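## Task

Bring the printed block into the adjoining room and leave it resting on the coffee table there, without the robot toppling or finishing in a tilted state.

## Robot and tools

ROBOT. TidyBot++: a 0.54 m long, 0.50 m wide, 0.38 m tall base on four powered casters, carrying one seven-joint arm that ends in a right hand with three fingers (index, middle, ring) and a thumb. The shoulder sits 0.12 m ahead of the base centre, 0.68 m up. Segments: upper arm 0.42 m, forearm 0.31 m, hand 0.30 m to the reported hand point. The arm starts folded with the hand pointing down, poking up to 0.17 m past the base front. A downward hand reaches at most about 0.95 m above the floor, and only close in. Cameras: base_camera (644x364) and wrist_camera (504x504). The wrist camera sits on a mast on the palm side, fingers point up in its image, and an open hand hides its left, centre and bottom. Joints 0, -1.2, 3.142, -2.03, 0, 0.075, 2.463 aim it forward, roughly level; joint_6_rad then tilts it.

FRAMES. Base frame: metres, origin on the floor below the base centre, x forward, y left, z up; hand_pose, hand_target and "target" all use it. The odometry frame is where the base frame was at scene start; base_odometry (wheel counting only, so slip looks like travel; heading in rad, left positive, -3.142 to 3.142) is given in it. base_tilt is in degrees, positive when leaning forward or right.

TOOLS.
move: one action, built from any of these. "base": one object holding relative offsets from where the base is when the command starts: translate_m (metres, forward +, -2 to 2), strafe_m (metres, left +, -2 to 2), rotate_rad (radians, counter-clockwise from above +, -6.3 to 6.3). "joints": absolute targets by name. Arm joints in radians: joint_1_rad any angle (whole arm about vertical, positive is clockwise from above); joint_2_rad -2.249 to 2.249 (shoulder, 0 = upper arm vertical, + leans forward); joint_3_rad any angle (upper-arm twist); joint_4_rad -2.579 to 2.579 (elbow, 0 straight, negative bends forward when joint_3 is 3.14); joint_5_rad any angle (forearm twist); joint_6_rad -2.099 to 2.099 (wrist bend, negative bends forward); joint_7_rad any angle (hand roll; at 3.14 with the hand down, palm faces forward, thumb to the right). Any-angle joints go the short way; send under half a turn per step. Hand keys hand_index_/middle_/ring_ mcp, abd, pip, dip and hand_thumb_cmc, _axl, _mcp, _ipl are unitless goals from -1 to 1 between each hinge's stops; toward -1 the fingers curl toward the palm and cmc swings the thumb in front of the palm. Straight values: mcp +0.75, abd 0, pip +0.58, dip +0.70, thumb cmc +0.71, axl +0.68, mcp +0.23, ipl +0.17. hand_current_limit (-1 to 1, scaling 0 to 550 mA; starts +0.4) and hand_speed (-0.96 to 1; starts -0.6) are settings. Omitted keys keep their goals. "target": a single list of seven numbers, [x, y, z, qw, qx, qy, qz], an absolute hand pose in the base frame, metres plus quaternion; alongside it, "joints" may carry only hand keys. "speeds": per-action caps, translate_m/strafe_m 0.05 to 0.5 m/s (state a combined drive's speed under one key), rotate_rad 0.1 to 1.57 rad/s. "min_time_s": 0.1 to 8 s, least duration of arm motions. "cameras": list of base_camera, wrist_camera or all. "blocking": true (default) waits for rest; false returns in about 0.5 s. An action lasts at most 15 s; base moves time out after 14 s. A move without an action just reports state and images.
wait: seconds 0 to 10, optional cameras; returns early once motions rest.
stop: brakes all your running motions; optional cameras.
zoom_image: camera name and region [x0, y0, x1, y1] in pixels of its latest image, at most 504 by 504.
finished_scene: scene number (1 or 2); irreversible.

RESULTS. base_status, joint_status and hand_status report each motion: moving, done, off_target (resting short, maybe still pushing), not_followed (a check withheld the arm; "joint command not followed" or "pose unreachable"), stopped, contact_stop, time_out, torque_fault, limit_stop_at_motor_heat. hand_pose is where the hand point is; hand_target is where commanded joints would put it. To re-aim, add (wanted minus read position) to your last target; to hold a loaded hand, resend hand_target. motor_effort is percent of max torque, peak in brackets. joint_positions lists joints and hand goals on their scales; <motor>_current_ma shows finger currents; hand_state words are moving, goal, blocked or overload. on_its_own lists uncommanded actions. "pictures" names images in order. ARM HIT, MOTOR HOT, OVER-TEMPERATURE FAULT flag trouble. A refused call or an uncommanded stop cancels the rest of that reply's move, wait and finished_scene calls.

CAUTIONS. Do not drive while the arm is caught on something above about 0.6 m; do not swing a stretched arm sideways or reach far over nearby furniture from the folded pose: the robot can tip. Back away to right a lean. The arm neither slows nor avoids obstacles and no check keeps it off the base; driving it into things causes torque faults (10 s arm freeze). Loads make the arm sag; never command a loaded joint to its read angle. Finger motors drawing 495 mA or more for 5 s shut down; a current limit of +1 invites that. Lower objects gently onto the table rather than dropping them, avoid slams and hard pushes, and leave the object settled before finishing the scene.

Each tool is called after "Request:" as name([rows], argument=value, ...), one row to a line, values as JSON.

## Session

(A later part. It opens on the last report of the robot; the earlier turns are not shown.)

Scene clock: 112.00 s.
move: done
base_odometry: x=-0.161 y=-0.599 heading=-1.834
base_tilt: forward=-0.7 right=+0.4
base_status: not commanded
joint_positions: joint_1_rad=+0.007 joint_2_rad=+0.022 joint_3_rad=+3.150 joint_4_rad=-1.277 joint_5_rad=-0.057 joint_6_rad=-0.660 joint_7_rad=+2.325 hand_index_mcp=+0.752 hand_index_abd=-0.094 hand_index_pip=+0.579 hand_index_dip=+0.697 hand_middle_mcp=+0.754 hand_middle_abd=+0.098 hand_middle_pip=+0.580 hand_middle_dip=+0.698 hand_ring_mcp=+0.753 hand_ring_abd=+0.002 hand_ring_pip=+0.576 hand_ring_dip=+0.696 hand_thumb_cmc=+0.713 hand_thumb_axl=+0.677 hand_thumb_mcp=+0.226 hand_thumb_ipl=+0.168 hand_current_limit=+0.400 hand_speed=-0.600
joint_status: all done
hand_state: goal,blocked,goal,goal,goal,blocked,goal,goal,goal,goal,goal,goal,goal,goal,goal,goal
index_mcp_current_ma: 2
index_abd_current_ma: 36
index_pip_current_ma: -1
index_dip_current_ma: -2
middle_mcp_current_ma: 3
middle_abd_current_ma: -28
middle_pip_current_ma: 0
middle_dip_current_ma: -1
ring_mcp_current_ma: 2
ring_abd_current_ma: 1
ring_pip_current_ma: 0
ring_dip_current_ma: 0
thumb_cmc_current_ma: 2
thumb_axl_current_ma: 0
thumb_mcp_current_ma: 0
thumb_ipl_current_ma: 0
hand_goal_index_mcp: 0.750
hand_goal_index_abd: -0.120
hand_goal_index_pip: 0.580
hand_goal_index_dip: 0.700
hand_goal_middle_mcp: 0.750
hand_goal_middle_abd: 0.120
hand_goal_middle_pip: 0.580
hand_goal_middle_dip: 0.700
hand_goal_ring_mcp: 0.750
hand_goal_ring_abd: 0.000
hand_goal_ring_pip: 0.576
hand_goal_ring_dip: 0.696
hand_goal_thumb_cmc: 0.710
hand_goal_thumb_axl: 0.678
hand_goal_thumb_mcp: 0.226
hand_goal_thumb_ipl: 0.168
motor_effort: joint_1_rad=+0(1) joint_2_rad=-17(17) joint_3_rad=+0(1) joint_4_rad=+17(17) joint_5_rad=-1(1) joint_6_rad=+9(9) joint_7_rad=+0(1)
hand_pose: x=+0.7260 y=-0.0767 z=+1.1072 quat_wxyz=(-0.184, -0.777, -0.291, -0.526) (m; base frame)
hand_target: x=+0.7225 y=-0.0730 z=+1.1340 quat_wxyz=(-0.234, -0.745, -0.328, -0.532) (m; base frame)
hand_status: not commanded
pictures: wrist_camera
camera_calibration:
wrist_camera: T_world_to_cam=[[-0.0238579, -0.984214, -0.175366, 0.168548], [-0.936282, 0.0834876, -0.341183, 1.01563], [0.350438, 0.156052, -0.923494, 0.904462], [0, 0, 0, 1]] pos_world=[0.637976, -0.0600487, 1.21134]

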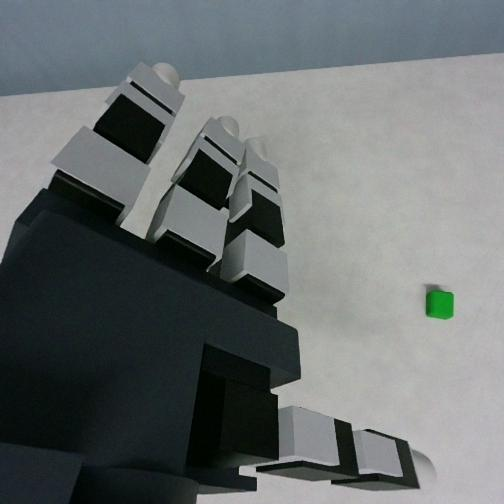

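Request:
move(joints={"hand_index_mcp":0.134,"hand_middle_mcp":0.134,"hand_index_pip":0.215,"hand_middle_pip":0.215,"hand_index_dip":0.338,"hand_middle_dip":0.338,"hand_thumb_cmc":-0.671}, target=[0.767, -0.218, 0.99, 0.4305, -0.561, 0.561, -0.4305], min_time_s=3, cameras=["wrist_camera"])

Scene clock: 121.83 s.
move: done
base_odometry: x=-0.161 y=-0.599 heading=-1.834
base_tilt: forward=-0.7 right=+0.4
base_status: not commanded
joint_positions: joint_1_rad=+0.434 joint_2_rad=+0.309 joint_3_rad=+3.349 joint_4_rad=-1.020 joint_5_rad=-0.932 joint_6_rad=-0.743 joint_7_rad=+1.003 hand_index_mcp=+0.131 hand_index_abd=-0.098 hand_index_pip=+0.217 hand_index_dip=+0.341 hand_middle_mcp=+0.133 hand_middle_abd=+0.101 hand_middle_pip=+0.219 hand_middle_dip=+0.341 hand_ring_mcp=+0.743 hand_ring_abd=+0.002 hand_ring_pip=+0.576 hand_ring_dip=+0.696 hand_thumb_cmc=-0.664 hand_thumb_axl=+0.677 hand_thumb_mcp=+0.226 hand_thumb_ipl=+0.168 hand_current_limit=+0.400 hand_speed=-0.600
joint_status: all done
hand_state: goal,blocked,goal,goal,goal,goal,goal,goal,goal,goal,goal,goal,goal,goal,goal,goal
index_mcp_current_ma: -2
index_abd_current_ma: 28
index_pip_current_ma: 0
index_dip_current_ma: 2
middle_mcp_current_ma: -1
middle_abd_current_ma: -22
middle_pip_current_ma: 2
middle_dip_current_ma: 2
ring_mcp_current_ma: -8
ring_abd_current_ma: 1
ring_pip_current_ma: 0
ring_dip_current_ma: 0
thumb_cmc_current_ma: 5
thumb_axl_current_ma: 0
thumb_mcp_current_ma: 0
thumb_ipl_current_ma: 0
hand_goal_index_mcp: 0.134
hand_goal_index_abd: -0.120
hand_goal_index_pip: 0.216
hand_goal_index_dip: 0.338
hand_goal_middle_mcp: 0.134
hand_goal_middle_abd: 0.120
hand_goal_middle_pip: 0.216
hand_goal_middle_dip: 0.338
hand_goal_ring_mcp: 0.750
hand_goal_ring_abd: 0.000
hand_goal_ring_pip: 0.576
hand_goal_ring_dip: 0.696
hand_goal_thumb_cmc: -0.670
hand_goal_thumb_axl: 0.678
hand_goal_thumb_mcp: 0.226
hand_goal_thumb_ipl: 0.168
motor_effort: joint_1_rad=+0(1) joint_2_rad=-25(26) joint_3_rad=+0(2) joint_4_rad=+16(17) joint_5_rad=-4(5) joint_6_rad=+6(10) joint_7_rad=+0(1)
hand_pose: x=+0.7578 y=-0.2343 z=+1.0008 quat_wxyz=(+0.391, -0.580, +0.535, -0.474) (m; base frame)
hand_target: x=+0.7670 y=-0.2180 z=+0.9900 quat_wxyz=(+0.430, -0.561, +0.561, -0.430) (m; base frame)
hand_status: done (0.022 m and 7.7 deg from the pose sent, 0.188 m and 130.3 deg at the start)
pictures: wrist_camera
camera_calibration:
wrist_camera: T_world_to_cam=[[-0.119075, 0.681888, -0.721699, 1.00484], [-0.576456, 0.544337, 0.609422, -0.0936828], [0.808405, 0.488595, 0.328262, -0.702196], [0, 0, 0, 1]] pos_world=[0.633306, -0.291102, 1.01279]

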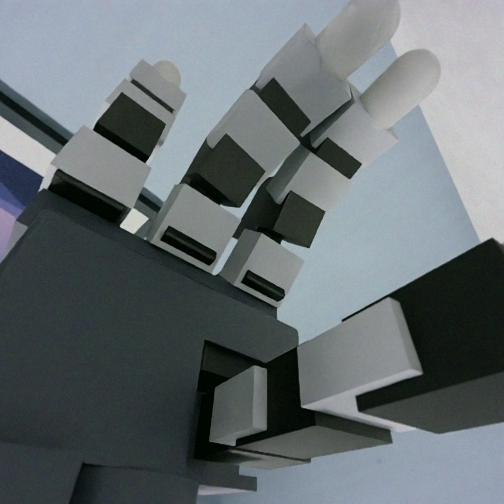

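Request:
move(target=[0.759, -0.191, 0.929, 0.4305, -0.561, 0.561, -0.4305], min_time_s=2, cameras=["wrist_camera"])

Scene clock: 129.67 s.
move: done
base_odometry: x=-0.161 y=-0.599 heading=-1.834
base_tilt: forward=-0.7 right=+0.3
base_status: not commanded
joint_positions: joint_1_rad=+0.386 joint_2_rad=+0.306 joint_3_rad=+3.349 joint_4_rad=-1.273 joint_5_rad=-1.104 joint_6_rad=-0.685 joint_7_rad=+1.108 hand_index_mcp=+0.130 hand_index_abd=-0.099 hand_index_pip=+0.216 hand_index_dip=+0.340 hand_middle_mcp=+0.134 hand_middle_abd=+0.101 hand_middle_pip=+0.214 hand_middle_dip=+0.336 hand_ring_mcp=+0.742 hand_ring_abd=+0.002 hand_ring_pip=+0.576 hand_ring_dip=+0.696 hand_thumb_cmc=-0.667 hand_thumb_axl=+0.677 hand_thumb_mcp=+0.226 hand_thumb_ipl=+0.168 hand_current_limit=+0.400 hand_speed=-0.600
joint_status: not commanded
hand_state: goal,blocked,goal,goal,goal,goal,goal,goal,goal,goal,goal,goal,goal,goal,goal,goal
index_mcp_current_ma: -3
index_abd_current_ma: 26
index_pip_current_ma: 0
index_dip_current_ma: 1
middle_mcp_current_ma: 0
middle_abd_current_ma: -22
middle_pip_current_ma: -1
middle_dip_current_ma: -1
ring_mcp_current_ma: -9
ring_abd_current_ma: 1
ring_pip_current_ma: 0
ring_dip_current_ma: 0
thumb_cmc_current_ma: 2
thumb_axl_current_ma: 0
thumb_mcp_current_ma: 0
thumb_ipl_current_ma: 0
hand_goal_index_mcp: 0.134
hand_goal_index_abd: -0.120
hand_goal_index_pip: 0.216
hand_goal_index_dip: 0.338
hand_goal_middle_mcp: 0.134
hand_goal_middle_abd: 0.120
hand_goal_middle_pip: 0.216
hand_goal_middle_dip: 0.338
hand_goal_ring_mcp: 0.750
hand_goal_ring_abd: 0.000
hand_goal_ring_pip: 0.576
hand_goal_ring_dip: 0.696
hand_goal_thumb_cmc: -0.670
hand_goal_thumb_axl: 0.678
hand_goal_thumb_mcp: 0.226
hand_goal_thumb_ipl: 0.168
motor_effort: joint_1_rad=+0(1) joint_2_rad=-25(26) joint_3_rad=+0(1) joint_4_rad=+16(17) joint_5_rad=-5(6) joint_6_rad=+4(7) joint_7_rad=+0(1)
hand_pose: x=+0.7591 y=-0.1877 z=+0.9056 quat_wxyz=(+0.426, -0.572, +0.577, -0.398) (m; base frame)
hand_target: x=+0.7590 y=-0.1910 z=+0.9290 quat_wxyz=(+0.430, -0.561, +0.561, -0.430) (m; base frame)
hand_status: done (0.024 m and 4.4 deg from the pose sent, 0.084 m and 7.7 deg at the start)
pictures: wrist_camera
camera_calibration:
wrist_camera: T_world_to_cam=[[-0.19635, 0.786692, -0.585289, 0.85925], [-0.5411, 0.410857, 0.733762, -0.224821], [0.817715, 0.460774, 0.345007, -0.722177], [0, 0, 0, 1]] pos_world=[0.637598, -0.250835, 0.917031]

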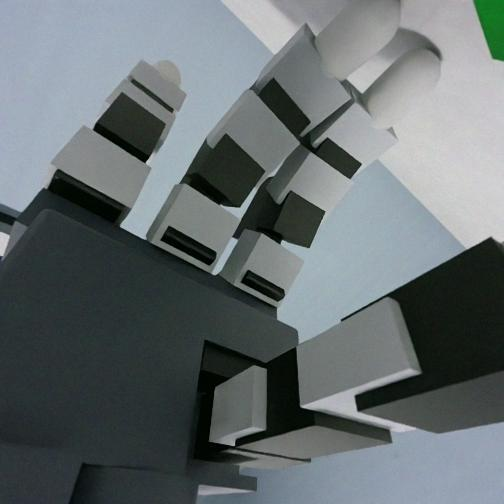

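Request:
zoom_image(camera="wrist_camera", region=[304, 0, 504, 200])

Scaled by 2.520 from the camera's 504x504 image, which has a finer 720x720 frame.

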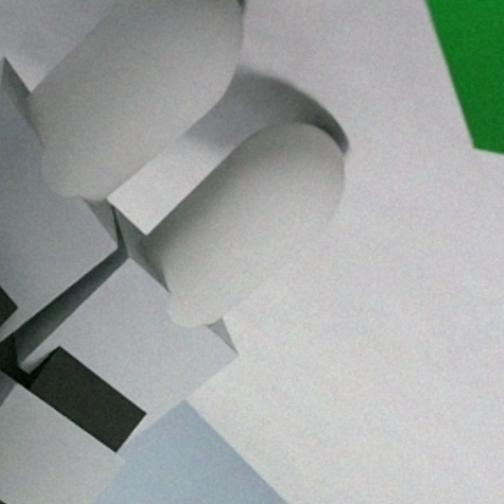

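Request:
move(target=[0.75, -0.2, 0.96, 0.4545, -0.5417, 0.5417, -0.4545], min_time_s=1.5, cameras=["wrist_camera"])

Scene clock: 147.00 s.
move: done
base_odometry: x=-0.161 y=-0.599 heading=-1.834
base_tilt: forward=-0.7 right=+0.3
base_status: not commanded
joint_positions: joint_1_rad=+0.425 joint_2_rad=+0.276 joint_3_rad=+3.338 joint_4_rad=-1.297 joint_5_rad=-1.230 joint_6_rad=-0.685 joint_7_rad=+1.225 hand_index_mcp=+0.130 hand_index_abd=-0.099 hand_index_pip=+0.216 hand_index_dip=+0.340 hand_middle_mcp=+0.134 hand_middle_abd=+0.101 hand_middle_pip=+0.214 hand_middle_dip=+0.336 hand_ring_mcp=+0.742 hand_ring_abd=+0.002 hand_ring_pip=+0.576 hand_ring_dip=+0.696 hand_thumb_cmc=-0.667 hand_thumb_axl=+0.677 hand_thumb_mcp=+0.226 hand_thumb_ipl=+0.168 hand_current_limit=+0.400 hand_speed=-0.600
joint_status: not commanded
hand_state: goal,blocked,goal,goal,goal,goal,goal,goal,goal,goal,goal,goal,goal,goal,goal,goal
index_mcp_current_ma: -4
index_abd_current_ma: 26
index_pip_current_ma: 0
index_dip_current_ma: 1
middle_mcp_current_ma: 0
middle_abd_current_ma: -22
middle_pip_current_ma: -1
middle_dip_current_ma: -1
ring_mcp_current_ma: -9
ring_abd_current_ma: 1
ring_pip_current_ma: 0
ring_dip_current_ma: 0
thumb_cmc_current_ma: 2
thumb_axl_current_ma: 0
thumb_mcp_current_ma: 0
thumb_ipl_current_ma: 0
hand_goal_index_mcp: 0.134
hand_goal_index_abd: -0.120
hand_goal_index_pip: 0.216
hand_goal_index_dip: 0.338
hand_goal_middle_mcp: 0.134
hand_goal_middle_abd: 0.120
hand_goal_middle_pip: 0.216
hand_goal_middle_dip: 0.338
hand_goal_ring_mcp: 0.750
hand_goal_ring_abd: 0.000
hand_goal_ring_pip: 0.576
hand_goal_ring_dip: 0.696
hand_goal_thumb_cmc: -0.670
hand_goal_thumb_axl: 0.678
hand_goal_thumb_mcp: 0.226
hand_goal_thumb_ipl: 0.168
motor_effort: joint_1_rad=+0(1) joint_2_rad=-25(26) joint_3_rad=+0(1) joint_4_rad=+17(17) joint_5_rad=-6(6) joint_6_rad=+4(5) joint_7_rad=+0(1)
hand_pose: x=+0.7544 y=-0.1944 z=+0.9335 quat_wxyz=(+0.450, -0.557, +0.557, -0.422) (m; base frame)
hand_target: x=+0.7500 y=-0.2000 z=+0.9600 quat_wxyz=(+0.454, -0.542, +0.542, -0.455) (m; base frame)
hand_status: done (0.027 m and 4.5 deg from the pose sent, 0.057 m and 9.0 deg at the start)
pictures: wrist_camera
camera_calibration:
wrist_camera: T_world_to_cam=[[-0.148947, 0.783716, -0.602996, 0.860118], [-0.602738, 0.411467, 0.683668, -0.151713], [0.783915, 0.465279, 0.411088, -0.760262], [0, 0, 0, 1]] pos_world=[0.632649, -0.257929, 0.934904]

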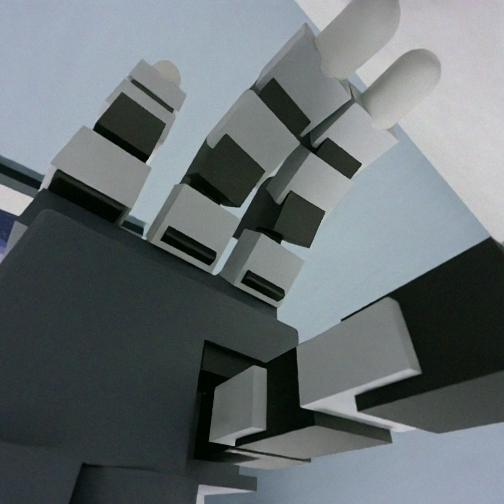

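Request:
move(target=[0.744, -0.2055, 0.945, 0.4777, -0.5213, 0.5213, -0.4777], min_time_s=1.5, cameras=["wrist_camera"])

Scene clock: 153.47 s.
move: done
base_odometry: x=-0.161 y=-0.599 heading=-1.834
base_tilt: forward=-0.7 right=+0.4
base_status: not commanded
joint_positions: joint_1_rad=+0.472 joint_2_rad=+0.255 joint_3_rad=+3.311 joint_4_rad=-1.454 joint_5_rad=-1.553 joint_6_rad=-0.684 joint_7_rad=+1.575 hand_index_mcp=+0.129 hand_index_abd=-0.099 hand_index_pip=+0.216 hand_index_dip=+0.340 hand_middle_mcp=+0.133 hand_middle_abd=+0.101 hand_middle_pip=+0.214 hand_middle_dip=+0.336 hand_ring_mcp=+0.742 hand_ring_abd=+0.002 hand_ring_pip=+0.576 hand_ring_dip=+0.696 hand_thumb_cmc=-0.667 hand_thumb_axl=+0.677 hand_thumb_mcp=+0.226 hand_thumb_ipl=+0.168 hand_current_limit=+0.400 hand_speed=-0.600
joint_status: not commanded
hand_state: goal,blocked,goal,goal,goal,goal,goal,goal,goal,goal,goal,goal,goal,goal,goal,goal
index_mcp_current_ma: -5
index_abd_current_ma: 26
index_pip_current_ma: 0
index_dip_current_ma: 1
middle_mcp_current_ma: 0
middle_abd_current_ma: -22
middle_pip_current_ma: -1
middle_dip_current_ma: -1
ring_mcp_current_ma: -9
ring_abd_current_ma: 1
ring_pip_current_ma: 0
ring_dip_current_ma: 0
thumb_cmc_current_ma: 2
thumb_axl_current_ma: 0
thumb_mcp_current_ma: 0
thumb_ipl_current_ma: 0
hand_goal_index_mcp: 0.134
hand_goal_index_abd: -0.120
hand_goal_index_pip: 0.216
hand_goal_index_dip: 0.338
hand_goal_middle_mcp: 0.134
hand_goal_middle_abd: 0.120
hand_goal_middle_pip: 0.216
hand_goal_middle_dip: 0.338
hand_goal_ring_mcp: 0.750
hand_goal_ring_abd: 0.000
hand_goal_ring_pip: 0.576
hand_goal_ring_dip: 0.696
hand_goal_thumb_cmc: -0.670
hand_goal_thumb_axl: 0.678
hand_goal_thumb_mcp: 0.226
hand_goal_thumb_ipl: 0.168
motor_effort: joint_1_rad=+0(1) joint_2_rad=-24(25) joint_3_rad=+0(1) joint_4_rad=+16(17) joint_5_rad=-5(7) joint_6_rad=+1(4) joint_7_rad=+0(1)
hand_pose: x=+0.7501 y=-0.1951 z=+0.9209 quat_wxyz=(+0.482, -0.538, +0.530, -0.444) (m; base frame)
hand_target: x=+0.7440 y=-0.2055 z=+0.9450 quat_wxyz=(+0.478, -0.521, +0.521, -0.478) (m; base frame)
hand_status: done (0.027 m and 4.5 deg from the pose sent, 0.019 m and 9.2 deg at the start)
pictures: wrist_camera
camera_calibration:
wrist_camera: T_world_to_cam=[[-0.102007, 0.784972, -0.611075, 0.825032], [-0.675155, 0.396509, 0.622049, -0.0371944], [0.730589, 0.476024, 0.489532, -0.781546], [0, 0, 0, 1]] pos_world=[0.630036, -0.260845, 0.909886]

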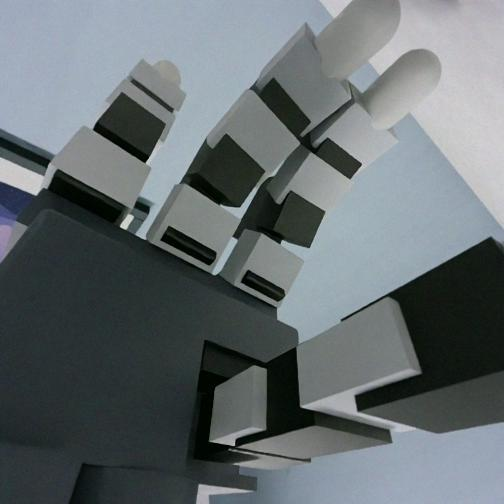

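Request:
move(target=[0.742, -0.2105, 0.934, 0.4777, -0.5213, 0.5213, -0.4777], min_time_s=1.5, cameras=["wrist_camera"])

Scene clock: 158.27 s.
move: done
base_odometry: x=-0.161 y=-0.599 heading=-1.834
base_tilt: forward=-0.7 right=+0.4
base_status: not commanded
joint_positions: joint_1_rad=+0.484 joint_2_rad=+0.255 joint_3_rad=+3.311 joint_4_rad=-1.479 joint_5_rad=-1.596 joint_6_rad=-0.684 joint_7_rad=+1.630 hand_index_mcp=+0.129 hand_index_abd=-0.099 hand_index_pip=+0.216 hand_index_dip=+0.340 hand_middle_mcp=+0.133 hand_middle_abd=+0.101 hand_middle_pip=+0.214 hand_middle_dip=+0.336 hand_ring_mcp=+0.742 hand_ring_abd=+0.002 hand_ring_pip=+0.576 hand_ring_dip=+0.696 hand_thumb_cmc=-0.667 hand_thumb_axl=+0.677 hand_thumb_mcp=+0.226 hand_thumb_ipl=+0.168 hand_current_limit=+0.400 hand_speed=-0.600
joint_status: not commanded
hand_state: goal,blocked,goal,goal,goal,goal,goal,goal,goal,goal,goal,goal,goal,goal,goal,goal
index_mcp_current_ma: -5
index_abd_current_ma: 26
index_pip_current_ma: 0
index_dip_current_ma: 1
middle_mcp_current_ma: 0
middle_abd_current_ma: -22
middle_pip_current_ma: -1
middle_dip_current_ma: -1
ring_mcp_current_ma: -9
ring_abd_current_ma: 1
ring_pip_current_ma: 0
ring_dip_current_ma: 0
thumb_cmc_current_ma: 2
thumb_axl_current_ma: 0
thumb_mcp_current_ma: 0
thumb_ipl_current_ma: 0
hand_goal_index_mcp: 0.134
hand_goal_index_abd: -0.120
hand_goal_index_pip: 0.216
hand_goal_index_dip: 0.338
hand_goal_middle_mcp: 0.134
hand_goal_middle_abd: 0.120
hand_goal_middle_pip: 0.216
hand_goal_middle_dip: 0.338
hand_goal_ring_mcp: 0.750
hand_goal_ring_abd: 0.000
hand_goal_ring_pip: 0.576
hand_goal_ring_dip: 0.696
hand_goal_thumb_cmc: -0.670
hand_goal_thumb_axl: 0.678
hand_goal_thumb_mcp: 0.226
hand_goal_thumb_ipl: 0.168
motor_effort: joint_1_rad=+0(1) joint_2_rad=-24(24) joint_3_rad=+0(1) joint_4_rad=+16(17) joint_5_rad=-6(7) joint_6_rad=+0(1) joint_7_rad=+0(1)
hand_pose: x=+0.7474 y=-0.2033 z=+0.9149 quat_wxyz=(+0.480, -0.535, +0.530, -0.450) (m; base frame)
hand_target: x=+0.7420 y=-0.2105 z=+0.9340 quat_wxyz=(+0.478, -0.521, +0.521, -0.478) (m; base frame)
hand_status: done (0.021 m and 3.7 deg from the pose sent, 0.022 m and 4.5 deg at the start)
pictures: wrist_camera
camera_calibration:
wrist_camera: T_world_to_cam=[[-0.0874759, 0.78309, -0.615726, 0.820475], [-0.674813, 0.408093, 0.614889, -0.0234188], [0.732786, 0.469288, 0.492741, -0.778663], [0, 0, 0, 1]] pos_world=[0.626562, -0.267531, 0.903267]

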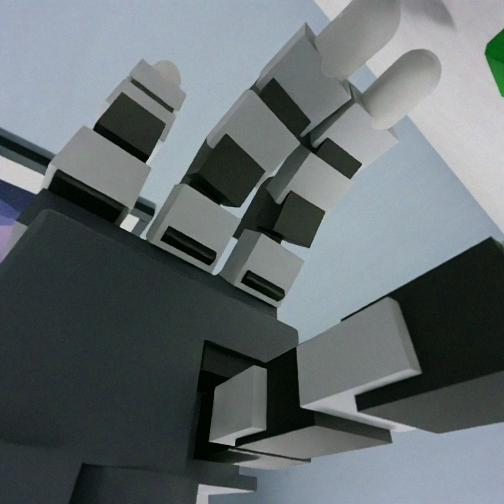

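Request:
zoom_image(camera="wrist_camera", region=[354, 0, 504, 150])

Scaled by 3.360 from the camera's 504x504 image, which has a finer 720x720 frame.

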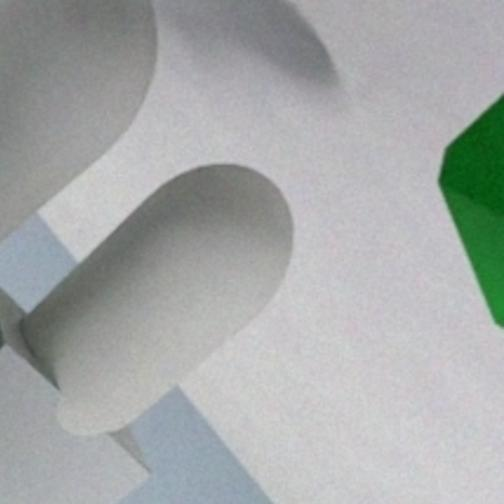

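Request:
move(target=[0.748, -0.2045, 0.922, 0.4777, -0.5213, 0.5213, -0.4777], min_time_s=1.5, cameras=["wrist_camera"])

Request:
zoom_image(camera="wrist_camera", region=[304, 0, 504, 200])

Scene clock: 178.43 s.
move: done
base_odometry: x=-0.161 y=-0.599 heading=-1.834
base_tilt: forward=-0.7 right=+0.4
base_status: not commanded
joint_positions: joint_1_rad=+0.484 joint_2_rad=+0.255 joint_3_rad=+3.301 joint_4_rad=-1.507 joint_5_rad=-1.649 joint_6_rad=-0.682 joint_7_rad=+1.693 hand_index_mcp=+0.129 hand_index_abd=-0.099 hand_index_pip=+0.216 hand_index_dip=+0.340 hand_middle_mcp=+0.133 hand_middle_abd=+0.101 hand_middle_pip=+0.214 hand_middle_dip=+0.336 hand_ring_mcp=+0.742 hand_ring_abd=+0.002 hand_ring_pip=+0.576 hand_ring_dip=+0.696 hand_thumb_cmc=-0.667 hand_thumb_axl=+0.677 hand_thumb_mcp=+0.226 hand_thumb_ipl=+0.168 hand_current_limit=+0.400 hand_speed=-0.600
joint_status: not commanded
hand_state: goal,blocked,goal,goal,goal,goal,goal,goal,goal,goal,goal,goal,goal,goal,goal,goal
index_mcp_current_ma: -5
index_abd_current_ma: 26
index_pip_current_ma: 0
index_dip_current_ma: 1
middle_mcp_current_ma: 0
middle_abd_current_ma: -22
middle_pip_current_ma: -1
middle_dip_current_ma: -1
ring_mcp_current_ma: -9
ring_abd_current_ma: 1
ring_pip_current_ma: 0
ring_dip_current_ma: 0
thumb_cmc_current_ma: 2
thumb_axl_current_ma: 0
thumb_mcp_current_ma: 0
thumb_ipl_current_ma: 0
hand_goal_index_mcp: 0.134
hand_goal_index_abd: -0.120
hand_goal_index_pip: 0.216
hand_goal_index_dip: 0.338
hand_goal_middle_mcp: 0.134
hand_goal_middle_abd: 0.120
hand_goal_middle_pip: 0.216
hand_goal_middle_dip: 0.338
hand_goal_ring_mcp: 0.750
hand_goal_ring_abd: 0.000
hand_goal_ring_pip: 0.576
hand_goal_ring_dip: 0.696
hand_goal_thumb_cmc: -0.670
hand_goal_thumb_axl: 0.678
hand_goal_thumb_mcp: 0.226
hand_goal_thumb_ipl: 0.168
motor_effort: joint_1_rad=+0(1) joint_2_rad=-24(24) joint_3_rad=+0(1) joint_4_rad=+16(17) joint_5_rad=-7(7) joint_6_rad=+0(1) joint_7_rad=+0(1)
hand_pose: x=+0.7492 y=-0.1990 z=+0.9100 quat_wxyz=(+0.484, -0.533, +0.525, -0.453) (m; base frame)
hand_target: x=+0.7480 y=-0.2045 z=+0.9220 quat_wxyz=(+0.478, -0.521, +0.521, -0.478) (m; base frame)
hand_status: done (0.013 m and 3.3 deg from the pose sent, 0.007 m and 3.7 deg at the start)
pictures: wrist_camera
camera_calibration:
wrist_camera: T_world_to_cam=[[-0.0832099, 0.781286, -0.618602, 0.813309], [-0.684829, 0.40612, 0.605042, -0.00491004], [0.723938, 0.473982, 0.501254, -0.779782], [0, 0, 0, 1]] pos_world=[0.628827, -0.26383, 0.896954]

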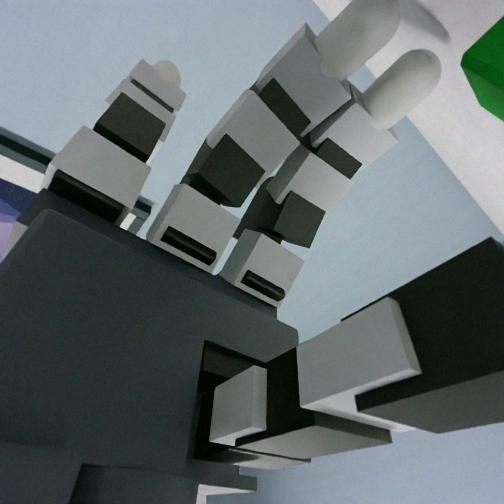

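Scaled by 2.520 from the camera's 504x504 image, which has a finer 720x720 frame.

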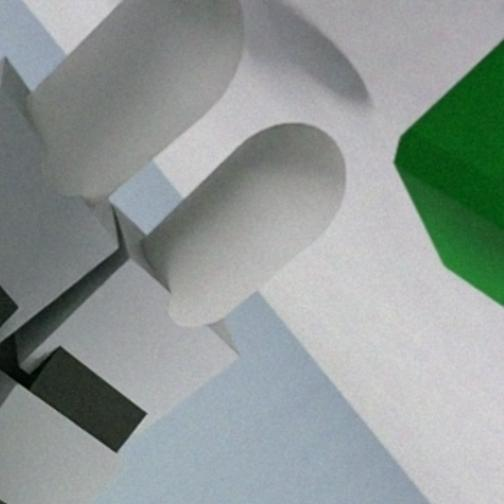

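Request:
move(target=[0.75, -0.2025, 0.914, 0.4777, -0.5213, 0.5213, -0.4777], min_time_s=1.5, cameras=[])

Request:
move(joints={"hand_index_mcp":-0.15,"hand_middle_mcp":-0.15,"hand_index_pip":0.142,"hand_middle_pip":0.142,"hand_index_dip":0.309,"hand_middle_dip":0.309,"hand_thumb_mcp":0.13}, cameras=["wrist_camera"])

Request:
zoom_image(camera="wrist_camera", region=[304, 0, 504, 200])

Scene clock: 197.13 s.
move: done
base_odometry: x=-0.161 y=-0.599 heading=-1.834
base_tilt: forward=-0.7 right=+0.3
base_status: not commanded
joint_positions: joint_1_rad=+0.484 joint_2_rad=+0.255 joint_3_rad=+3.299 joint_4_rad=-1.521 joint_5_rad=-1.688 joint_6_rad=-0.680 joint_7_rad=+1.734 hand_index_mcp=+0.129 hand_index_abd=-0.099 hand_index_pip=+0.216 hand_index_dip=+0.340 hand_middle_mcp=+0.133 hand_middle_abd=+0.101 hand_middle_pip=+0.214 hand_middle_dip=+0.336 hand_ring_mcp=+0.742 hand_ring_abd=+0.002 hand_ring_pip=+0.576 hand_ring_dip=+0.696 hand_thumb_cmc=-0.668 hand_thumb_axl=+0.677 hand_thumb_mcp=+0.232 hand_thumb_ipl=+0.170 hand_current_limit=+0.400 hand_speed=-0.600
joint_status: not commanded
hand_state: goal,blocked,goal,goal,goal,goal,goal,goal,goal,goal,goal,goal,goal,goal,goal,goal
index_mcp_current_ma: -5
index_abd_current_ma: 26
index_pip_current_ma: 0
index_dip_current_ma: 1
middle_mcp_current_ma: 0
middle_abd_current_ma: -22
middle_pip_current_ma: -1
middle_dip_current_ma: -1
ring_mcp_current_ma: -9
ring_abd_current_ma: 1
ring_pip_current_ma: 0
ring_dip_current_ma: 0
thumb_cmc_current_ma: 1
thumb_axl_current_ma: 0
thumb_mcp_current_ma: 8
thumb_ipl_current_ma: 2
hand_goal_index_mcp: 0.134
hand_goal_index_abd: -0.120
hand_goal_index_pip: 0.216
hand_goal_index_dip: 0.338
hand_goal_middle_mcp: 0.134
hand_goal_middle_abd: 0.120
hand_goal_middle_pip: 0.216
hand_goal_middle_dip: 0.338
hand_goal_ring_mcp: 0.750
hand_goal_ring_abd: 0.000
hand_goal_ring_pip: 0.576
hand_goal_ring_dip: 0.696
hand_goal_thumb_cmc: -0.670
hand_goal_thumb_axl: 0.678
hand_goal_thumb_mcp: 0.226
hand_goal_thumb_ipl: 0.168
motor_effort: joint_1_rad=+0(1) joint_2_rad=-22(24) joint_3_rad=-1(1) joint_4_rad=+16(17) joint_5_rad=-5(6) joint_6_rad=+0(1) joint_7_rad=+0(1)
hand_pose: x=+0.7504 y=-0.1990 z=+0.9091 quat_wxyz=(+0.486, -0.530, +0.523, -0.457) (m; base frame)
hand_target: x=+0.7500 y=-0.2025 z=+0.9140 quat_wxyz=(+0.478, -0.521, +0.521, -0.478) (m; base frame)
hand_status: done (0.006 m and 2.7 deg from the pose sent, 0.005 m and 3.3 deg at the start)
pictures: none
No camera images: "cameras" was empty.

Scene clock: 197.80 s.
move: off_target
base_odometry: x=-0.161 y=-0.599 heading=-1.834
base_tilt: forward=-0.7 right=+0.3
base_status: not commanded
joint_positions: joint_1_rad=+0.484 joint_2_rad=+0.254 joint_3_rad=+3.299 joint_4_rad=-1.522 joint_5_rad=-1.690 joint_6_rad=-0.680 joint_7_rad=+1.734 hand_index_mcp=-0.152 hand_index_abd=-0.103 hand_index_pip=+0.144 hand_index_dip=+0.313 hand_middle_mcp=-0.149 hand_middle_abd=+0.103 hand_middle_pip=+0.144 hand_middle_dip=+0.313 hand_ring_mcp=+0.742 hand_ring_abd=+0.002 hand_ring_pip=+0.576 hand_ring_dip=+0.696 hand_thumb_cmc=-0.670 hand_thumb_axl=+0.677 hand_thumb_mcp=+0.169 hand_thumb_ipl=+0.180 hand_current_limit=+0.400 hand_speed=-0.600
joint_status: hand_thumb_mcp off_target (ended at +0.169, target +0.130); the others done
hand_state: goal,goal,goal,goal,goal,goal,goal,goal,goal,goal,goal,goal,goal,goal,blocked,goal
index_mcp_current_ma: -1
index_abd_current_ma: 19
index_pip_current_ma: 1
index_dip_current_ma: 2
middle_mcp_current_ma: 0
middle_abd_current_ma: -20
middle_pip_current_ma: 1
middle_dip_current_ma: 2
ring_mcp_current_ma: -9
ring_abd_current_ma: 1
ring_pip_current_ma: 0
ring_dip_current_ma: 0
thumb_cmc_current_ma: 0
thumb_axl_current_ma: 0
thumb_mcp_current_ma: 111
thumb_ipl_current_ma: 20
hand_goal_index_mcp: -0.150
hand_goal_index_abd: -0.120
hand_goal_index_pip: 0.142
hand_goal_index_dip: 0.310
hand_goal_middle_mcp: -0.150
hand_goal_middle_abd: 0.120
hand_goal_middle_pip: 0.142
hand_goal_middle_dip: 0.310
hand_goal_ring_mcp: 0.750
hand_goal_ring_abd: 0.000
hand_goal_ring_pip: 0.576
hand_goal_ring_dip: 0.696
hand_goal_thumb_cmc: -0.670
hand_goal_thumb_axl: 0.678
hand_goal_thumb_mcp: 0.130
hand_goal_thumb_ipl: 0.168
motor_effort: joint_1_rad=+0(1) joint_2_rad=-22(22) joint_3_rad=-1(1) joint_4_rad=+15(16) joint_5_rad=-5(6) joint_6_rad=+0(1) joint_7_rad=+0(1)
hand_pose: x=+0.7504 y=-0.1990 z=+0.9097 quat_wxyz=(+0.487, -0.530, +0.523, -0.458) (m; base frame)
hand_target: x=+0.7500 y=-0.2025 z=+0.9140 quat_wxyz=(+0.478, -0.521, +0.521, -0.478) (m; base frame)
hand_status: not commanded
pictures: wrist_camera
camera_calibration:
wrist_camera: T_world_to_cam=[[-0.0720732, 0.781015, -0.620339, 0.80631], [-0.691855, 0.40885, 0.595129, 0.0109038], [0.718431, 0.472077, 0.510882, -0.785403], [0, 0, 0, 1]] pos_world=[0.629915, -0.263427, 0.894945]

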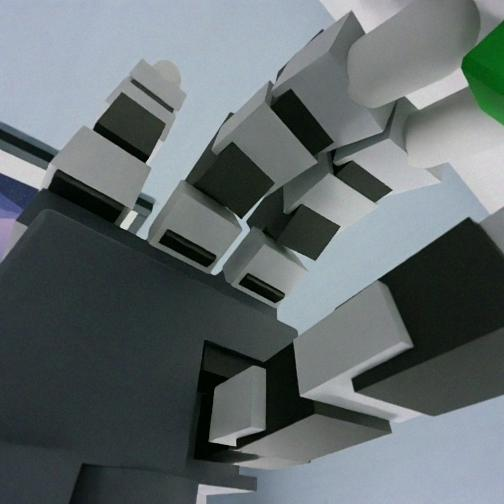

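Scaled by 2.520 from the camera's 504x504 image, which has a finer 720x720 frame.

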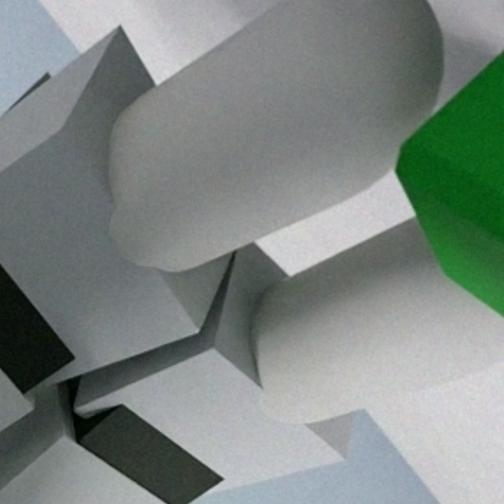

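Request:
move(joints={"hand_index_mcp":-0.28,"hand_middle_mcp":-0.28,"hand_thumb_mcp":0.1}, cameras=["wrist_camera"])

Request:
zoom_image(camera="wrist_camera", region=[304, 0, 504, 200])

Scene clock: 201.87 s.
move: off_target
base_odometry: x=-0.161 y=-0.599 heading=-1.834
base_tilt: forward=-0.7 right=+0.3
base_status: not commanded
joint_positions: joint_1_rad=+0.484 joint_2_rad=+0.254 joint_3_rad=+3.299 joint_4_rad=-1.522 joint_5_rad=-1.690 joint_6_rad=-0.680 joint_7_rad=+1.735 hand_index_mcp=-0.278 hand_index_abd=-0.103 hand_index_pip=+0.144 hand_index_dip=+0.313 hand_middle_mcp=-0.275 hand_middle_abd=+0.103 hand_middle_pip=+0.144 hand_middle_dip=+0.313 hand_ring_mcp=+0.742 hand_ring_abd=+0.002 hand_ring_pip=+0.576 hand_ring_dip=+0.696 hand_thumb_cmc=-0.671 hand_thumb_axl=+0.677 hand_thumb_mcp=+0.141 hand_thumb_ipl=+0.180 hand_current_limit=+0.400 hand_speed=-0.600
joint_status: hand_thumb_mcp off_target (ended at +0.141, target +0.100); the others done
hand_state: goal,goal,goal,goal,goal,goal,goal,goal,goal,goal,goal,goal,goal,goal,blocked,goal
index_mcp_current_ma: 1
index_abd_current_ma: 18
index_pip_current_ma: 1
index_dip_current_ma: 2
middle_mcp_current_ma: 5
middle_abd_current_ma: -20
middle_pip_current_ma: 1
middle_dip_current_ma: 2
ring_mcp_current_ma: -9
ring_abd_current_ma: 1
ring_pip_current_ma: 0
ring_dip_current_ma: 0
thumb_cmc_current_ma: 0
thumb_axl_current_ma: 0
thumb_mcp_current_ma: 117
thumb_ipl_current_ma: 20
hand_goal_index_mcp: -0.280
hand_goal_index_abd: -0.120
hand_goal_index_pip: 0.142
hand_goal_index_dip: 0.310
hand_goal_middle_mcp: -0.280
hand_goal_middle_abd: 0.120
hand_goal_middle_pip: 0.142
hand_goal_middle_dip: 0.310
hand_goal_ring_mcp: 0.750
hand_goal_ring_abd: 0.000
hand_goal_ring_pip: 0.576
hand_goal_ring_dip: 0.696
hand_goal_thumb_cmc: -0.670
hand_goal_thumb_axl: 0.678
hand_goal_thumb_mcp: 0.100
hand_goal_thumb_ipl: 0.168
motor_effort: joint_1_rad=+0(1) joint_2_rad=-21(22) joint_3_rad=-1(1) joint_4_rad=+15(15) joint_5_rad=-6(6) joint_6_rad=+0(1) joint_7_rad=-1(1)
hand_pose: x=+0.7504 y=-0.1990 z=+0.9097 quat_wxyz=(+0.487, -0.530, +0.523, -0.458) (m; base frame)
hand_target: x=+0.7500 y=-0.2025 z=+0.9140 quat_wxyz=(+0.478, -0.521, +0.521, -0.478) (m; base frame)
hand_status: not commanded
pictures: wrist_camera
camera_calibration:
wrist_camera: T_world_to_cam=[[-0.0718753, 0.781024, -0.620351, 0.806205], [-0.691878, 0.408951, 0.595033, 0.0111], [0.718428, 0.471975, 0.51098, -0.785589], [0, 0, 0, 1]] pos_world=[0.630015, -0.263427, 0.894945]

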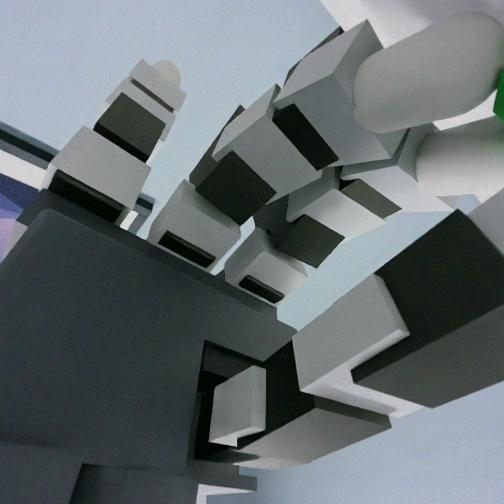

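Scaled by 2.520 from the camera's 504x504 image, which has a finer 720x720 frame.

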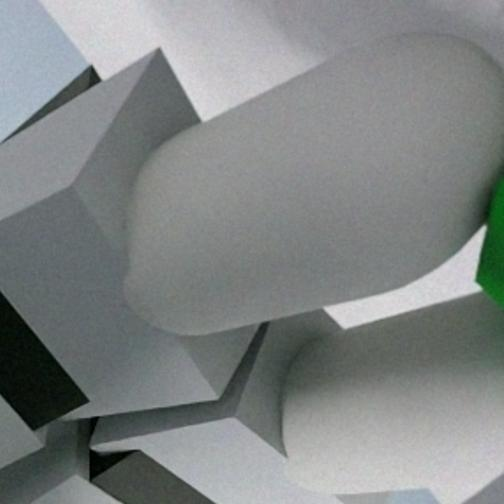

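Request:
move(joints={"hand_index_mcp":-0.4,"hand_middle_mcp":-0.4,"hand_thumb_mcp":0.05}, cameras=["wrist_camera"])

Request:
zoom_image(camera="wrist_camera", region=[304, 0, 504, 200])

Scene clock: 206.13 s.
move: off_target
base_odometry: x=-0.161 y=-0.599 heading=-1.834
base_tilt: forward=-0.7 right=+0.4
base_status: not commanded
joint_positions: joint_1_rad=+0.484 joint_2_rad=+0.254 joint_3_rad=+3.298 joint_4_rad=-1.522 joint_5_rad=-1.691 joint_6_rad=-0.679 joint_7_rad=+1.735 hand_index_mcp=-0.325 hand_index_abd=-0.105 hand_index_pip=+0.162 hand_index_dip=+0.318 hand_middle_mcp=-0.307 hand_middle_abd=+0.102 hand_middle_pip=+0.162 hand_middle_dip=+0.317 hand_ring_mcp=+0.742 hand_ring_abd=+0.002 hand_ring_pip=+0.576 hand_ring_dip=+0.696 hand_thumb_cmc=-0.669 hand_thumb_axl=+0.678 hand_thumb_mcp=+0.136 hand_thumb_ipl=+0.197 hand_current_limit=+0.400 hand_speed=-0.600
joint_status: hand_index_mcp off_target (ended at -0.325, target -0.400); hand_middle_mcp off_target (ended at -0.307, target -0.400); hand_thumb_mcp off_target (ended at +0.136, target +0.050)
hand_state: blocked,goal,blocked,goal,blocked,goal,goal,goal,goal,goal,goal,goal,goal,goal,blocked,blocked
index_mcp_current_ma: 213
index_abd_current_ma: 16
index_pip_current_ma: 30
index_dip_current_ma: 8
middle_mcp_current_ma: 288
middle_abd_current_ma: -21
middle_pip_current_ma: 28
middle_dip_current_ma: 7
ring_mcp_current_ma: -9
ring_abd_current_ma: 1
ring_pip_current_ma: 0
ring_dip_current_ma: 0
thumb_cmc_current_ma: 0
thumb_axl_current_ma: 0
thumb_mcp_current_ma: 342
thumb_ipl_current_ma: 77
hand_goal_index_mcp: -0.400
hand_goal_index_abd: -0.120
hand_goal_index_pip: 0.142
hand_goal_index_dip: 0.310
hand_goal_middle_mcp: -0.400
hand_goal_middle_abd: 0.120
hand_goal_middle_pip: 0.142
hand_goal_middle_dip: 0.310
hand_goal_ring_mcp: 0.750
hand_goal_ring_abd: 0.000
hand_goal_ring_pip: 0.576
hand_goal_ring_dip: 0.696
hand_goal_thumb_cmc: -0.670
hand_goal_thumb_axl: 0.678
hand_goal_thumb_mcp: 0.050
hand_goal_thumb_ipl: 0.168
motor_effort: joint_1_rad=+0(1) joint_2_rad=-22(23) joint_3_rad=+0(1) joint_4_rad=+15(16) joint_5_rad=-5(6) joint_6_rad=+0(1) joint_7_rad=+0(1)
hand_pose: x=+0.7507 y=-0.1988 z=+0.9099 quat_wxyz=(+0.487, -0.529, +0.523, -0.458) (m; base frame)
hand_target: x=+0.7500 y=-0.2025 z=+0.9140 quat_wxyz=(+0.478, -0.521, +0.521, -0.478) (m; base frame)
hand_status: not commanded
pictures: wrist_camera
camera_calibration:
wrist_camera: T_world_to_cam=[[-0.0710633, 0.781327, -0.620063, 0.805358], [-0.69219, 0.408967, 0.594659, 0.011592], [0.718208, 0.47146, 0.511764, -0.786624], [0, 0, 0, 1]] pos_world=[0.630215, -0.263127, 0.895046]

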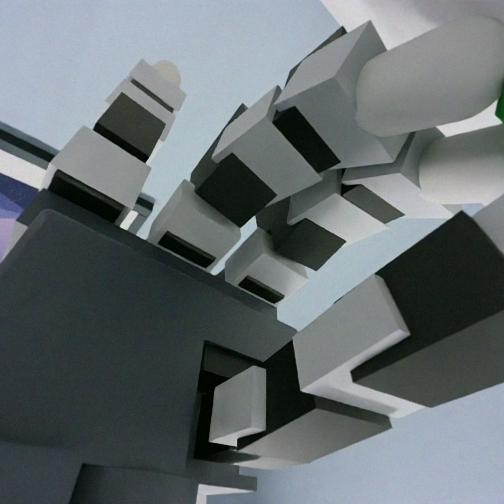

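Scaled by 2.520 from the camera's 504x504 image, which has a finer 720x720 frame.

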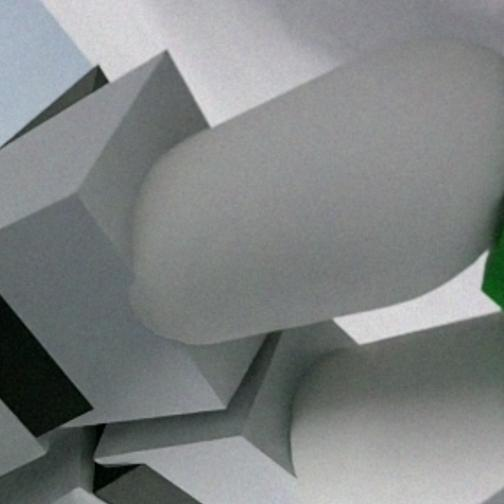

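Request:
move(target=[0.75, -0.2025, 0.97, 0.4777, -0.5213, 0.5213, -0.4777], min_time_s=3, cameras=["wrist_camera"])

Request:
zoom_image(camera="wrist_camera", region=[304, 0, 504, 200])

Scene clock: 211.47 s.
move: done
base_odometry: x=-0.161 y=-0.599 heading=-1.834
base_tilt: forward=-0.7 right=+0.4
base_status: not commanded
joint_positions: joint_1_rad=+0.484 joint_2_rad=+0.254 joint_3_rad=+3.298 joint_4_rad=-1.414 joint_5_rad=-1.567 joint_6_rad=-0.675 joint_7_rad=+1.588 hand_index_mcp=-0.325 hand_index_abd=-0.105 hand_index_pip=+0.162 hand_index_dip=+0.318 hand_middle_mcp=-0.312 hand_middle_abd=+0.101 hand_middle_pip=+0.162 hand_middle_dip=+0.318 hand_ring_mcp=+0.742 hand_ring_abd=+0.002 hand_ring_pip=+0.576 hand_ring_dip=+0.696 hand_thumb_cmc=-0.664 hand_thumb_axl=+0.679 hand_thumb_mcp=+0.136 hand_thumb_ipl=+0.200 hand_current_limit=+0.400 hand_speed=-0.600
joint_status: not commanded
hand_state: blocked,goal,blocked,goal,blocked,goal,goal,goal,goal,goal,goal,goal,goal,goal,blocked,blocked
index_mcp_current_ma: 211
index_abd_current_ma: 16
index_pip_current_ma: 30
index_dip_current_ma: 8
middle_mcp_current_ma: 267
middle_abd_current_ma: -22
middle_pip_current_ma: 29
middle_dip_current_ma: 7
ring_mcp_current_ma: -9
ring_abd_current_ma: 1
ring_pip_current_ma: 0
ring_dip_current_ma: 0
thumb_cmc_current_ma: 5
thumb_axl_current_ma: 0
thumb_mcp_current_ma: 342
thumb_ipl_current_ma: 86
hand_goal_index_mcp: -0.400
hand_goal_index_abd: -0.120
hand_goal_index_pip: 0.142
hand_goal_index_dip: 0.310
hand_goal_middle_mcp: -0.400
hand_goal_middle_abd: 0.120
hand_goal_middle_pip: 0.142
hand_goal_middle_dip: 0.310
hand_goal_ring_mcp: 0.750
hand_goal_ring_abd: 0.000
hand_goal_ring_pip: 0.576
hand_goal_ring_dip: 0.696
hand_goal_thumb_cmc: -0.670
hand_goal_thumb_axl: 0.678
hand_goal_thumb_mcp: 0.050
hand_goal_thumb_ipl: 0.168
motor_effort: joint_1_rad=+0(1) joint_2_rad=-24(24) joint_3_rad=+0(1) joint_4_rad=+16(17) joint_5_rad=-6(7) joint_6_rad=+1(1) joint_7_rad=+0(1)
hand_pose: x=+0.7561 y=-0.2015 z=+0.9447 quat_wxyz=(+0.485, -0.532, +0.517, -0.463) (m; base frame)
hand_target: x=+0.7500 y=-0.2025 z=+0.9700 quat_wxyz=(+0.478, -0.521, +0.521, -0.478) (m; base frame)
hand_status: done (0.026 m and 2.3 deg from the pose sent, 0.060 m and 2.7 deg at the start)
pictures: wrist_camera
camera_calibration:
wrist_camera: T_world_to_cam=[[-0.0694753, 0.771281, -0.632691, 0.838135], [-0.69757, 0.415825, 0.583511, 0.0118089], [0.71314, 0.481886, 0.509134, -0.798619], [0, 0, 0, 1]] pos_world=[0.635994, -0.266505, 0.929994]

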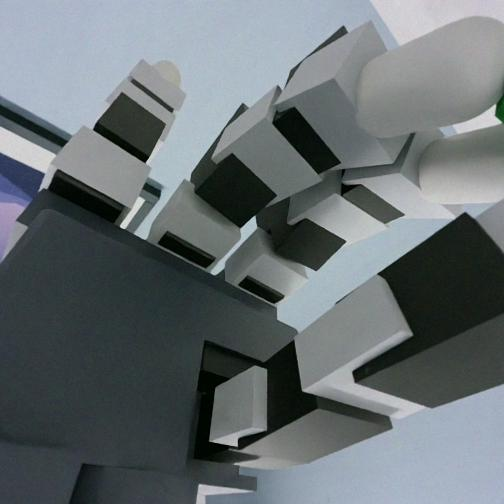

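Scaled by 2.520 from the camera's 504x504 image, which has a finer 720x720 frame.

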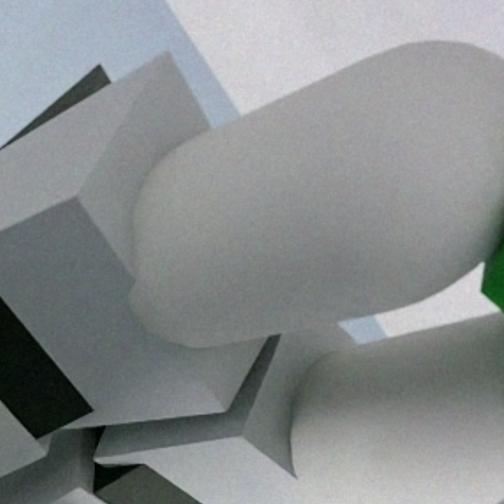

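Request:
move(target=[0.65, -0.15, 1.06, 0.4777, -0.5213, 0.5213, -0.4777], min_time_s=3, cameras=[])

Request:
move(base={"translate_m":-0.6}, speeds={"translate_m":0.3}, cameras=["wrist_camera"])

Request:
move(joints={"joint_1_rad":0,"joint_2_rad":-1.2,"joint_3_rad":3.142,"joint_4_rad":-2.03,"joint_5_rad":0,"joint_6_rad":-0.3,"joint_7_rad":2.4}, min_time_s=4, cameras=["wrist_camera"])

Scene clock: 220.57 s.
move: done
base_odometry: x=-0.161 y=-0.599 heading=-1.834
base_tilt: forward=-0.7 right=+0.4
base_status: not commanded
joint_positions: joint_1_rad=+0.275 joint_2_rad=-0.013 joint_3_rad=+3.475 joint_4_rad=-1.413 joint_5_rad=-1.189 joint_6_rad=-0.675 joint_7_rad=+1.175 hand_index_mcp=-0.325 hand_index_abd=-0.105 hand_index_pip=+0.162 hand_index_dip=+0.318 hand_middle_mcp=-0.312 hand_middle_abd=+0.101 hand_middle_pip=+0.162 hand_middle_dip=+0.318 hand_ring_mcp=+0.742 hand_ring_abd=+0.002 hand_ring_pip=+0.576 hand_ring_dip=+0.696 hand_thumb_cmc=-0.664 hand_thumb_axl=+0.679 hand_thumb_mcp=+0.136 hand_thumb_ipl=+0.200 hand_current_limit=+0.400 hand_speed=-0.600
joint_status: not commanded
hand_state: blocked,goal,blocked,goal,blocked,goal,goal,goal,goal,goal,goal,goal,goal,goal,blocked,blocked
index_mcp_current_ma: 211
index_abd_current_ma: 16
index_pip_current_ma: 30
index_dip_current_ma: 8
middle_mcp_current_ma: 266
middle_abd_current_ma: -22
middle_pip_current_ma: 29
middle_dip_current_ma: 7
ring_mcp_current_ma: -9
ring_abd_current_ma: 1
ring_pip_current_ma: 0
ring_dip_current_ma: 0
thumb_cmc_current_ma: 6
thumb_axl_current_ma: 0
thumb_mcp_current_ma: 342
thumb_ipl_current_ma: 87
hand_goal_index_mcp: -0.400
hand_goal_index_abd: -0.120
hand_goal_index_pip: 0.142
hand_goal_index_dip: 0.310
hand_goal_middle_mcp: -0.400
hand_goal_middle_abd: 0.120
hand_goal_middle_pip: 0.142
hand_goal_middle_dip: 0.310
hand_goal_ring_mcp: 0.750
hand_goal_ring_abd: 0.000
hand_goal_ring_pip: 0.576
hand_goal_ring_dip: 0.696
hand_goal_thumb_cmc: -0.670
hand_goal_thumb_axl: 0.678
hand_goal_thumb_mcp: 0.050
hand_goal_thumb_ipl: 0.168
motor_effort: joint_1_rad=+0(1) joint_2_rad=-15(24) joint_3_rad=+0(1) joint_4_rad=+17(17) joint_5_rad=-6(6) joint_6_rad=+5(5) joint_7_rad=+0(1)
hand_pose: x=+0.6637 y=-0.1504 z=+1.0426 quat_wxyz=(+0.477, -0.528, +0.518, -0.474) (m; base frame)
hand_target: x=+0.6500 y=-0.1500 z=+1.0600 quat_wxyz=(+0.478, -0.521, +0.521, -0.478) (m; base frame)
hand_status: done (0.022 m and 1.0 deg from the pose sent, 0.165 m and 2.3 deg at the start)
pictures: none
No camera images: "cameras" was empty.

Scene clock: 223.60 s.
move: done
base_odometry: x=-0.005 y=-0.019 heading=-1.834
base_tilt: forward=-0.7 right=+0.4
base_status: done
joint_positions: joint_1_rad=+0.268 joint_2_rad=-0.028 joint_3_rad=+3.481 joint_4_rad=-1.411 joint_5_rad=-1.186 joint_6_rad=-0.675 joint_7_rad=+1.174 hand_index_mcp=-0.325 hand_index_abd=-0.105 hand_index_pip=+0.162 hand_index_dip=+0.318 hand_middle_mcp=-0.313 hand_middle_abd=+0.101 hand_middle_pip=+0.162 hand_middle_dip=+0.318 hand_ring_mcp=+0.741 hand_ring_abd=+0.002 hand_ring_pip=+0.576 hand_ring_dip=+0.696 hand_thumb_cmc=-0.663 hand_thumb_axl=+0.679 hand_thumb_mcp=+0.136 hand_thumb_ipl=+0.200 hand_current_limit=+0.400 hand_speed=-0.600
joint_status: not commanded
hand_state: blocked,goal,blocked,goal,blocked,goal,goal,goal,goal,goal,goal,goal,goal,goal,blocked,blocked
index_mcp_current_ma: 211
index_abd_current_ma: 16
index_pip_current_ma: 30
index_dip_current_ma: 8
middle_mcp_current_ma: 261
middle_abd_current_ma: -23
middle_pip_current_ma: 29
middle_dip_current_ma: 7
ring_mcp_current_ma: -10
ring_abd_current_ma: 1
ring_pip_current_ma: 0
ring_dip_current_ma: 0
thumb_cmc_current_ma: 7
thumb_axl_current_ma: 0
thumb_mcp_current_ma: 342
thumb_ipl_current_ma: 88
hand_goal_index_mcp: -0.400
hand_goal_index_abd: -0.120
hand_goal_index_pip: 0.142
hand_goal_index_dip: 0.310
hand_goal_middle_mcp: -0.400
hand_goal_middle_abd: 0.120
hand_goal_middle_pip: 0.142
hand_goal_middle_dip: 0.310
hand_goal_ring_mcp: 0.750
hand_goal_ring_abd: 0.000
hand_goal_ring_pip: 0.576
hand_goal_ring_dip: 0.696
hand_goal_thumb_cmc: -0.670
hand_goal_thumb_axl: 0.678
hand_goal_thumb_mcp: 0.050
hand_goal_thumb_ipl: 0.168
motor_effort: joint_1_rad=+0(2) joint_2_rad=-15(19) joint_3_rad=-1(3) joint_4_rad=+17(17) joint_5_rad=-5(7) joint_6_rad=+5(5) joint_7_rad=+0(1)
hand_pose: x=+0.6586 y=-0.1492 z=+1.0515 quat_wxyz=(+0.479, -0.526, +0.513, -0.479) (m; base frame)
hand_target: x=+0.6500 y=-0.1500 z=+1.0600 quat_wxyz=(+0.478, -0.521, +0.521, -0.478) (m; base frame)
hand_status: not commanded
pictures: wrist_camera
camera_calibration:
wrist_camera: T_world_to_cam=[[-0.0383592, 0.75916, -0.649773, 0.854277], [-0.698758, 0.444457, 0.560531, -0.111077], [0.714329, 0.475535, 0.51342, -0.814871], [0, 0, 0, 1]] pos_world=[0.53724, -0.211663, 1.03572]

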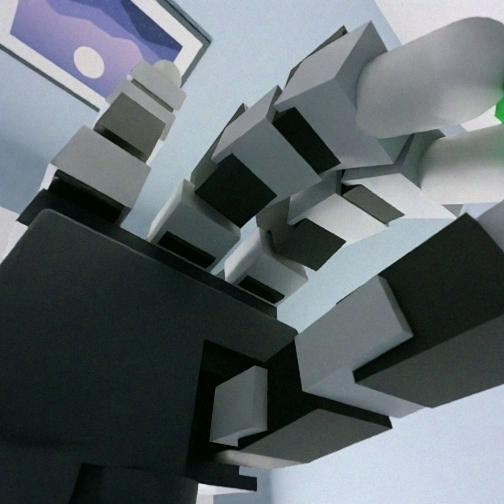

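Scene clock: 228.20 s.
move: done
base_odometry: x=-0.005 y=-0.019 heading=-1.834
base_tilt: forward=-0.7 right=+0.4
base_status: not commanded
joint_positions: joint_1_rad=+0.012 joint_2_rad=-1.177 joint_3_rad=+3.154 joint_4_rad=-2.008 joint_5_rad=-0.059 joint_6_rad=-0.361 joint_7_rad=+2.323 hand_index_mcp=-0.325 hand_index_abd=-0.105 hand_index_pip=+0.162 hand_index_dip=+0.318 hand_middle_mcp=-0.317 hand_middle_abd=+0.101 hand_middle_pip=+0.162 hand_middle_dip=+0.318 hand_ring_mcp=+0.754 hand_ring_abd=+0.002 hand_ring_pip=+0.576 hand_ring_dip=+0.696 hand_thumb_cmc=-0.657 hand_thumb_axl=+0.679 hand_thumb_mcp=+0.136 hand_thumb_ipl=+0.201 hand_current_limit=+0.400 hand_speed=-0.600
joint_status: all done
hand_state: blocked,goal,blocked,goal,blocked,goal,goal,goal,goal,goal,goal,goal,goal,goal,blocked,blocked
index_mcp_current_ma: 211
index_abd_current_ma: 16
index_pip_current_ma: 30
index_dip_current_ma: 8
middle_mcp_current_ma: 243
middle_abd_current_ma: -23
middle_pip_current_ma: 29
middle_dip_current_ma: 7
ring_mcp_current_ma: 3
ring_abd_current_ma: 1
ring_pip_current_ma: 0
ring_dip_current_ma: 0
thumb_cmc_current_ma: 16
thumb_axl_current_ma: 1
thumb_mcp_current_ma: 342
thumb_ipl_current_ma: 92
hand_goal_index_mcp: -0.400
hand_goal_index_abd: -0.120
hand_goal_index_pip: 0.142
hand_goal_index_dip: 0.310
hand_goal_middle_mcp: -0.400
hand_goal_middle_abd: 0.120
hand_goal_middle_pip: 0.142
hand_goal_middle_dip: 0.310
hand_goal_ring_mcp: 0.750
hand_goal_ring_abd: 0.000
hand_goal_ring_pip: 0.576
hand_goal_ring_dip: 0.696
hand_goal_thumb_cmc: -0.670
hand_goal_thumb_axl: 0.678
hand_goal_thumb_mcp: 0.050
hand_goal_thumb_ipl: 0.168
motor_effort: joint_1_rad=+0(1) joint_2_rad=+14(17) joint_3_rad=+0(2) joint_4_rad=+14(17) joint_5_rad=-1(6) joint_6_rad=+9(10) joint_7_rad=+0(2)
hand_pose: x=+0.2291 y=-0.0802 z=+1.2011 quat_wxyz=(-0.281, -0.528, -0.191, -0.779) (m; base frame)
hand_target: x=+0.2112 y=-0.0730 z=+1.2179 quat_wxyz=(-0.340, -0.490, -0.215, -0.773) (m; base frame)
hand_status: not commanded
pictures: wrist_camera
camera_calibration:
wrist_camera: T_world_to_cam=[[0.0908562, -0.982841, -0.160524, 0.125751], [-0.436055, 0.105655, -0.893696, 1.13363], [0.895322, 0.151195, -0.418973, 0.434669], [0, 0, 0, 1]] pos_world=[0.0937325, -0.0619002, 1.21543]

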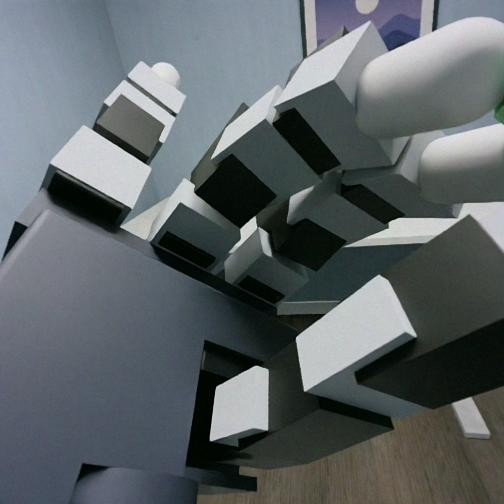

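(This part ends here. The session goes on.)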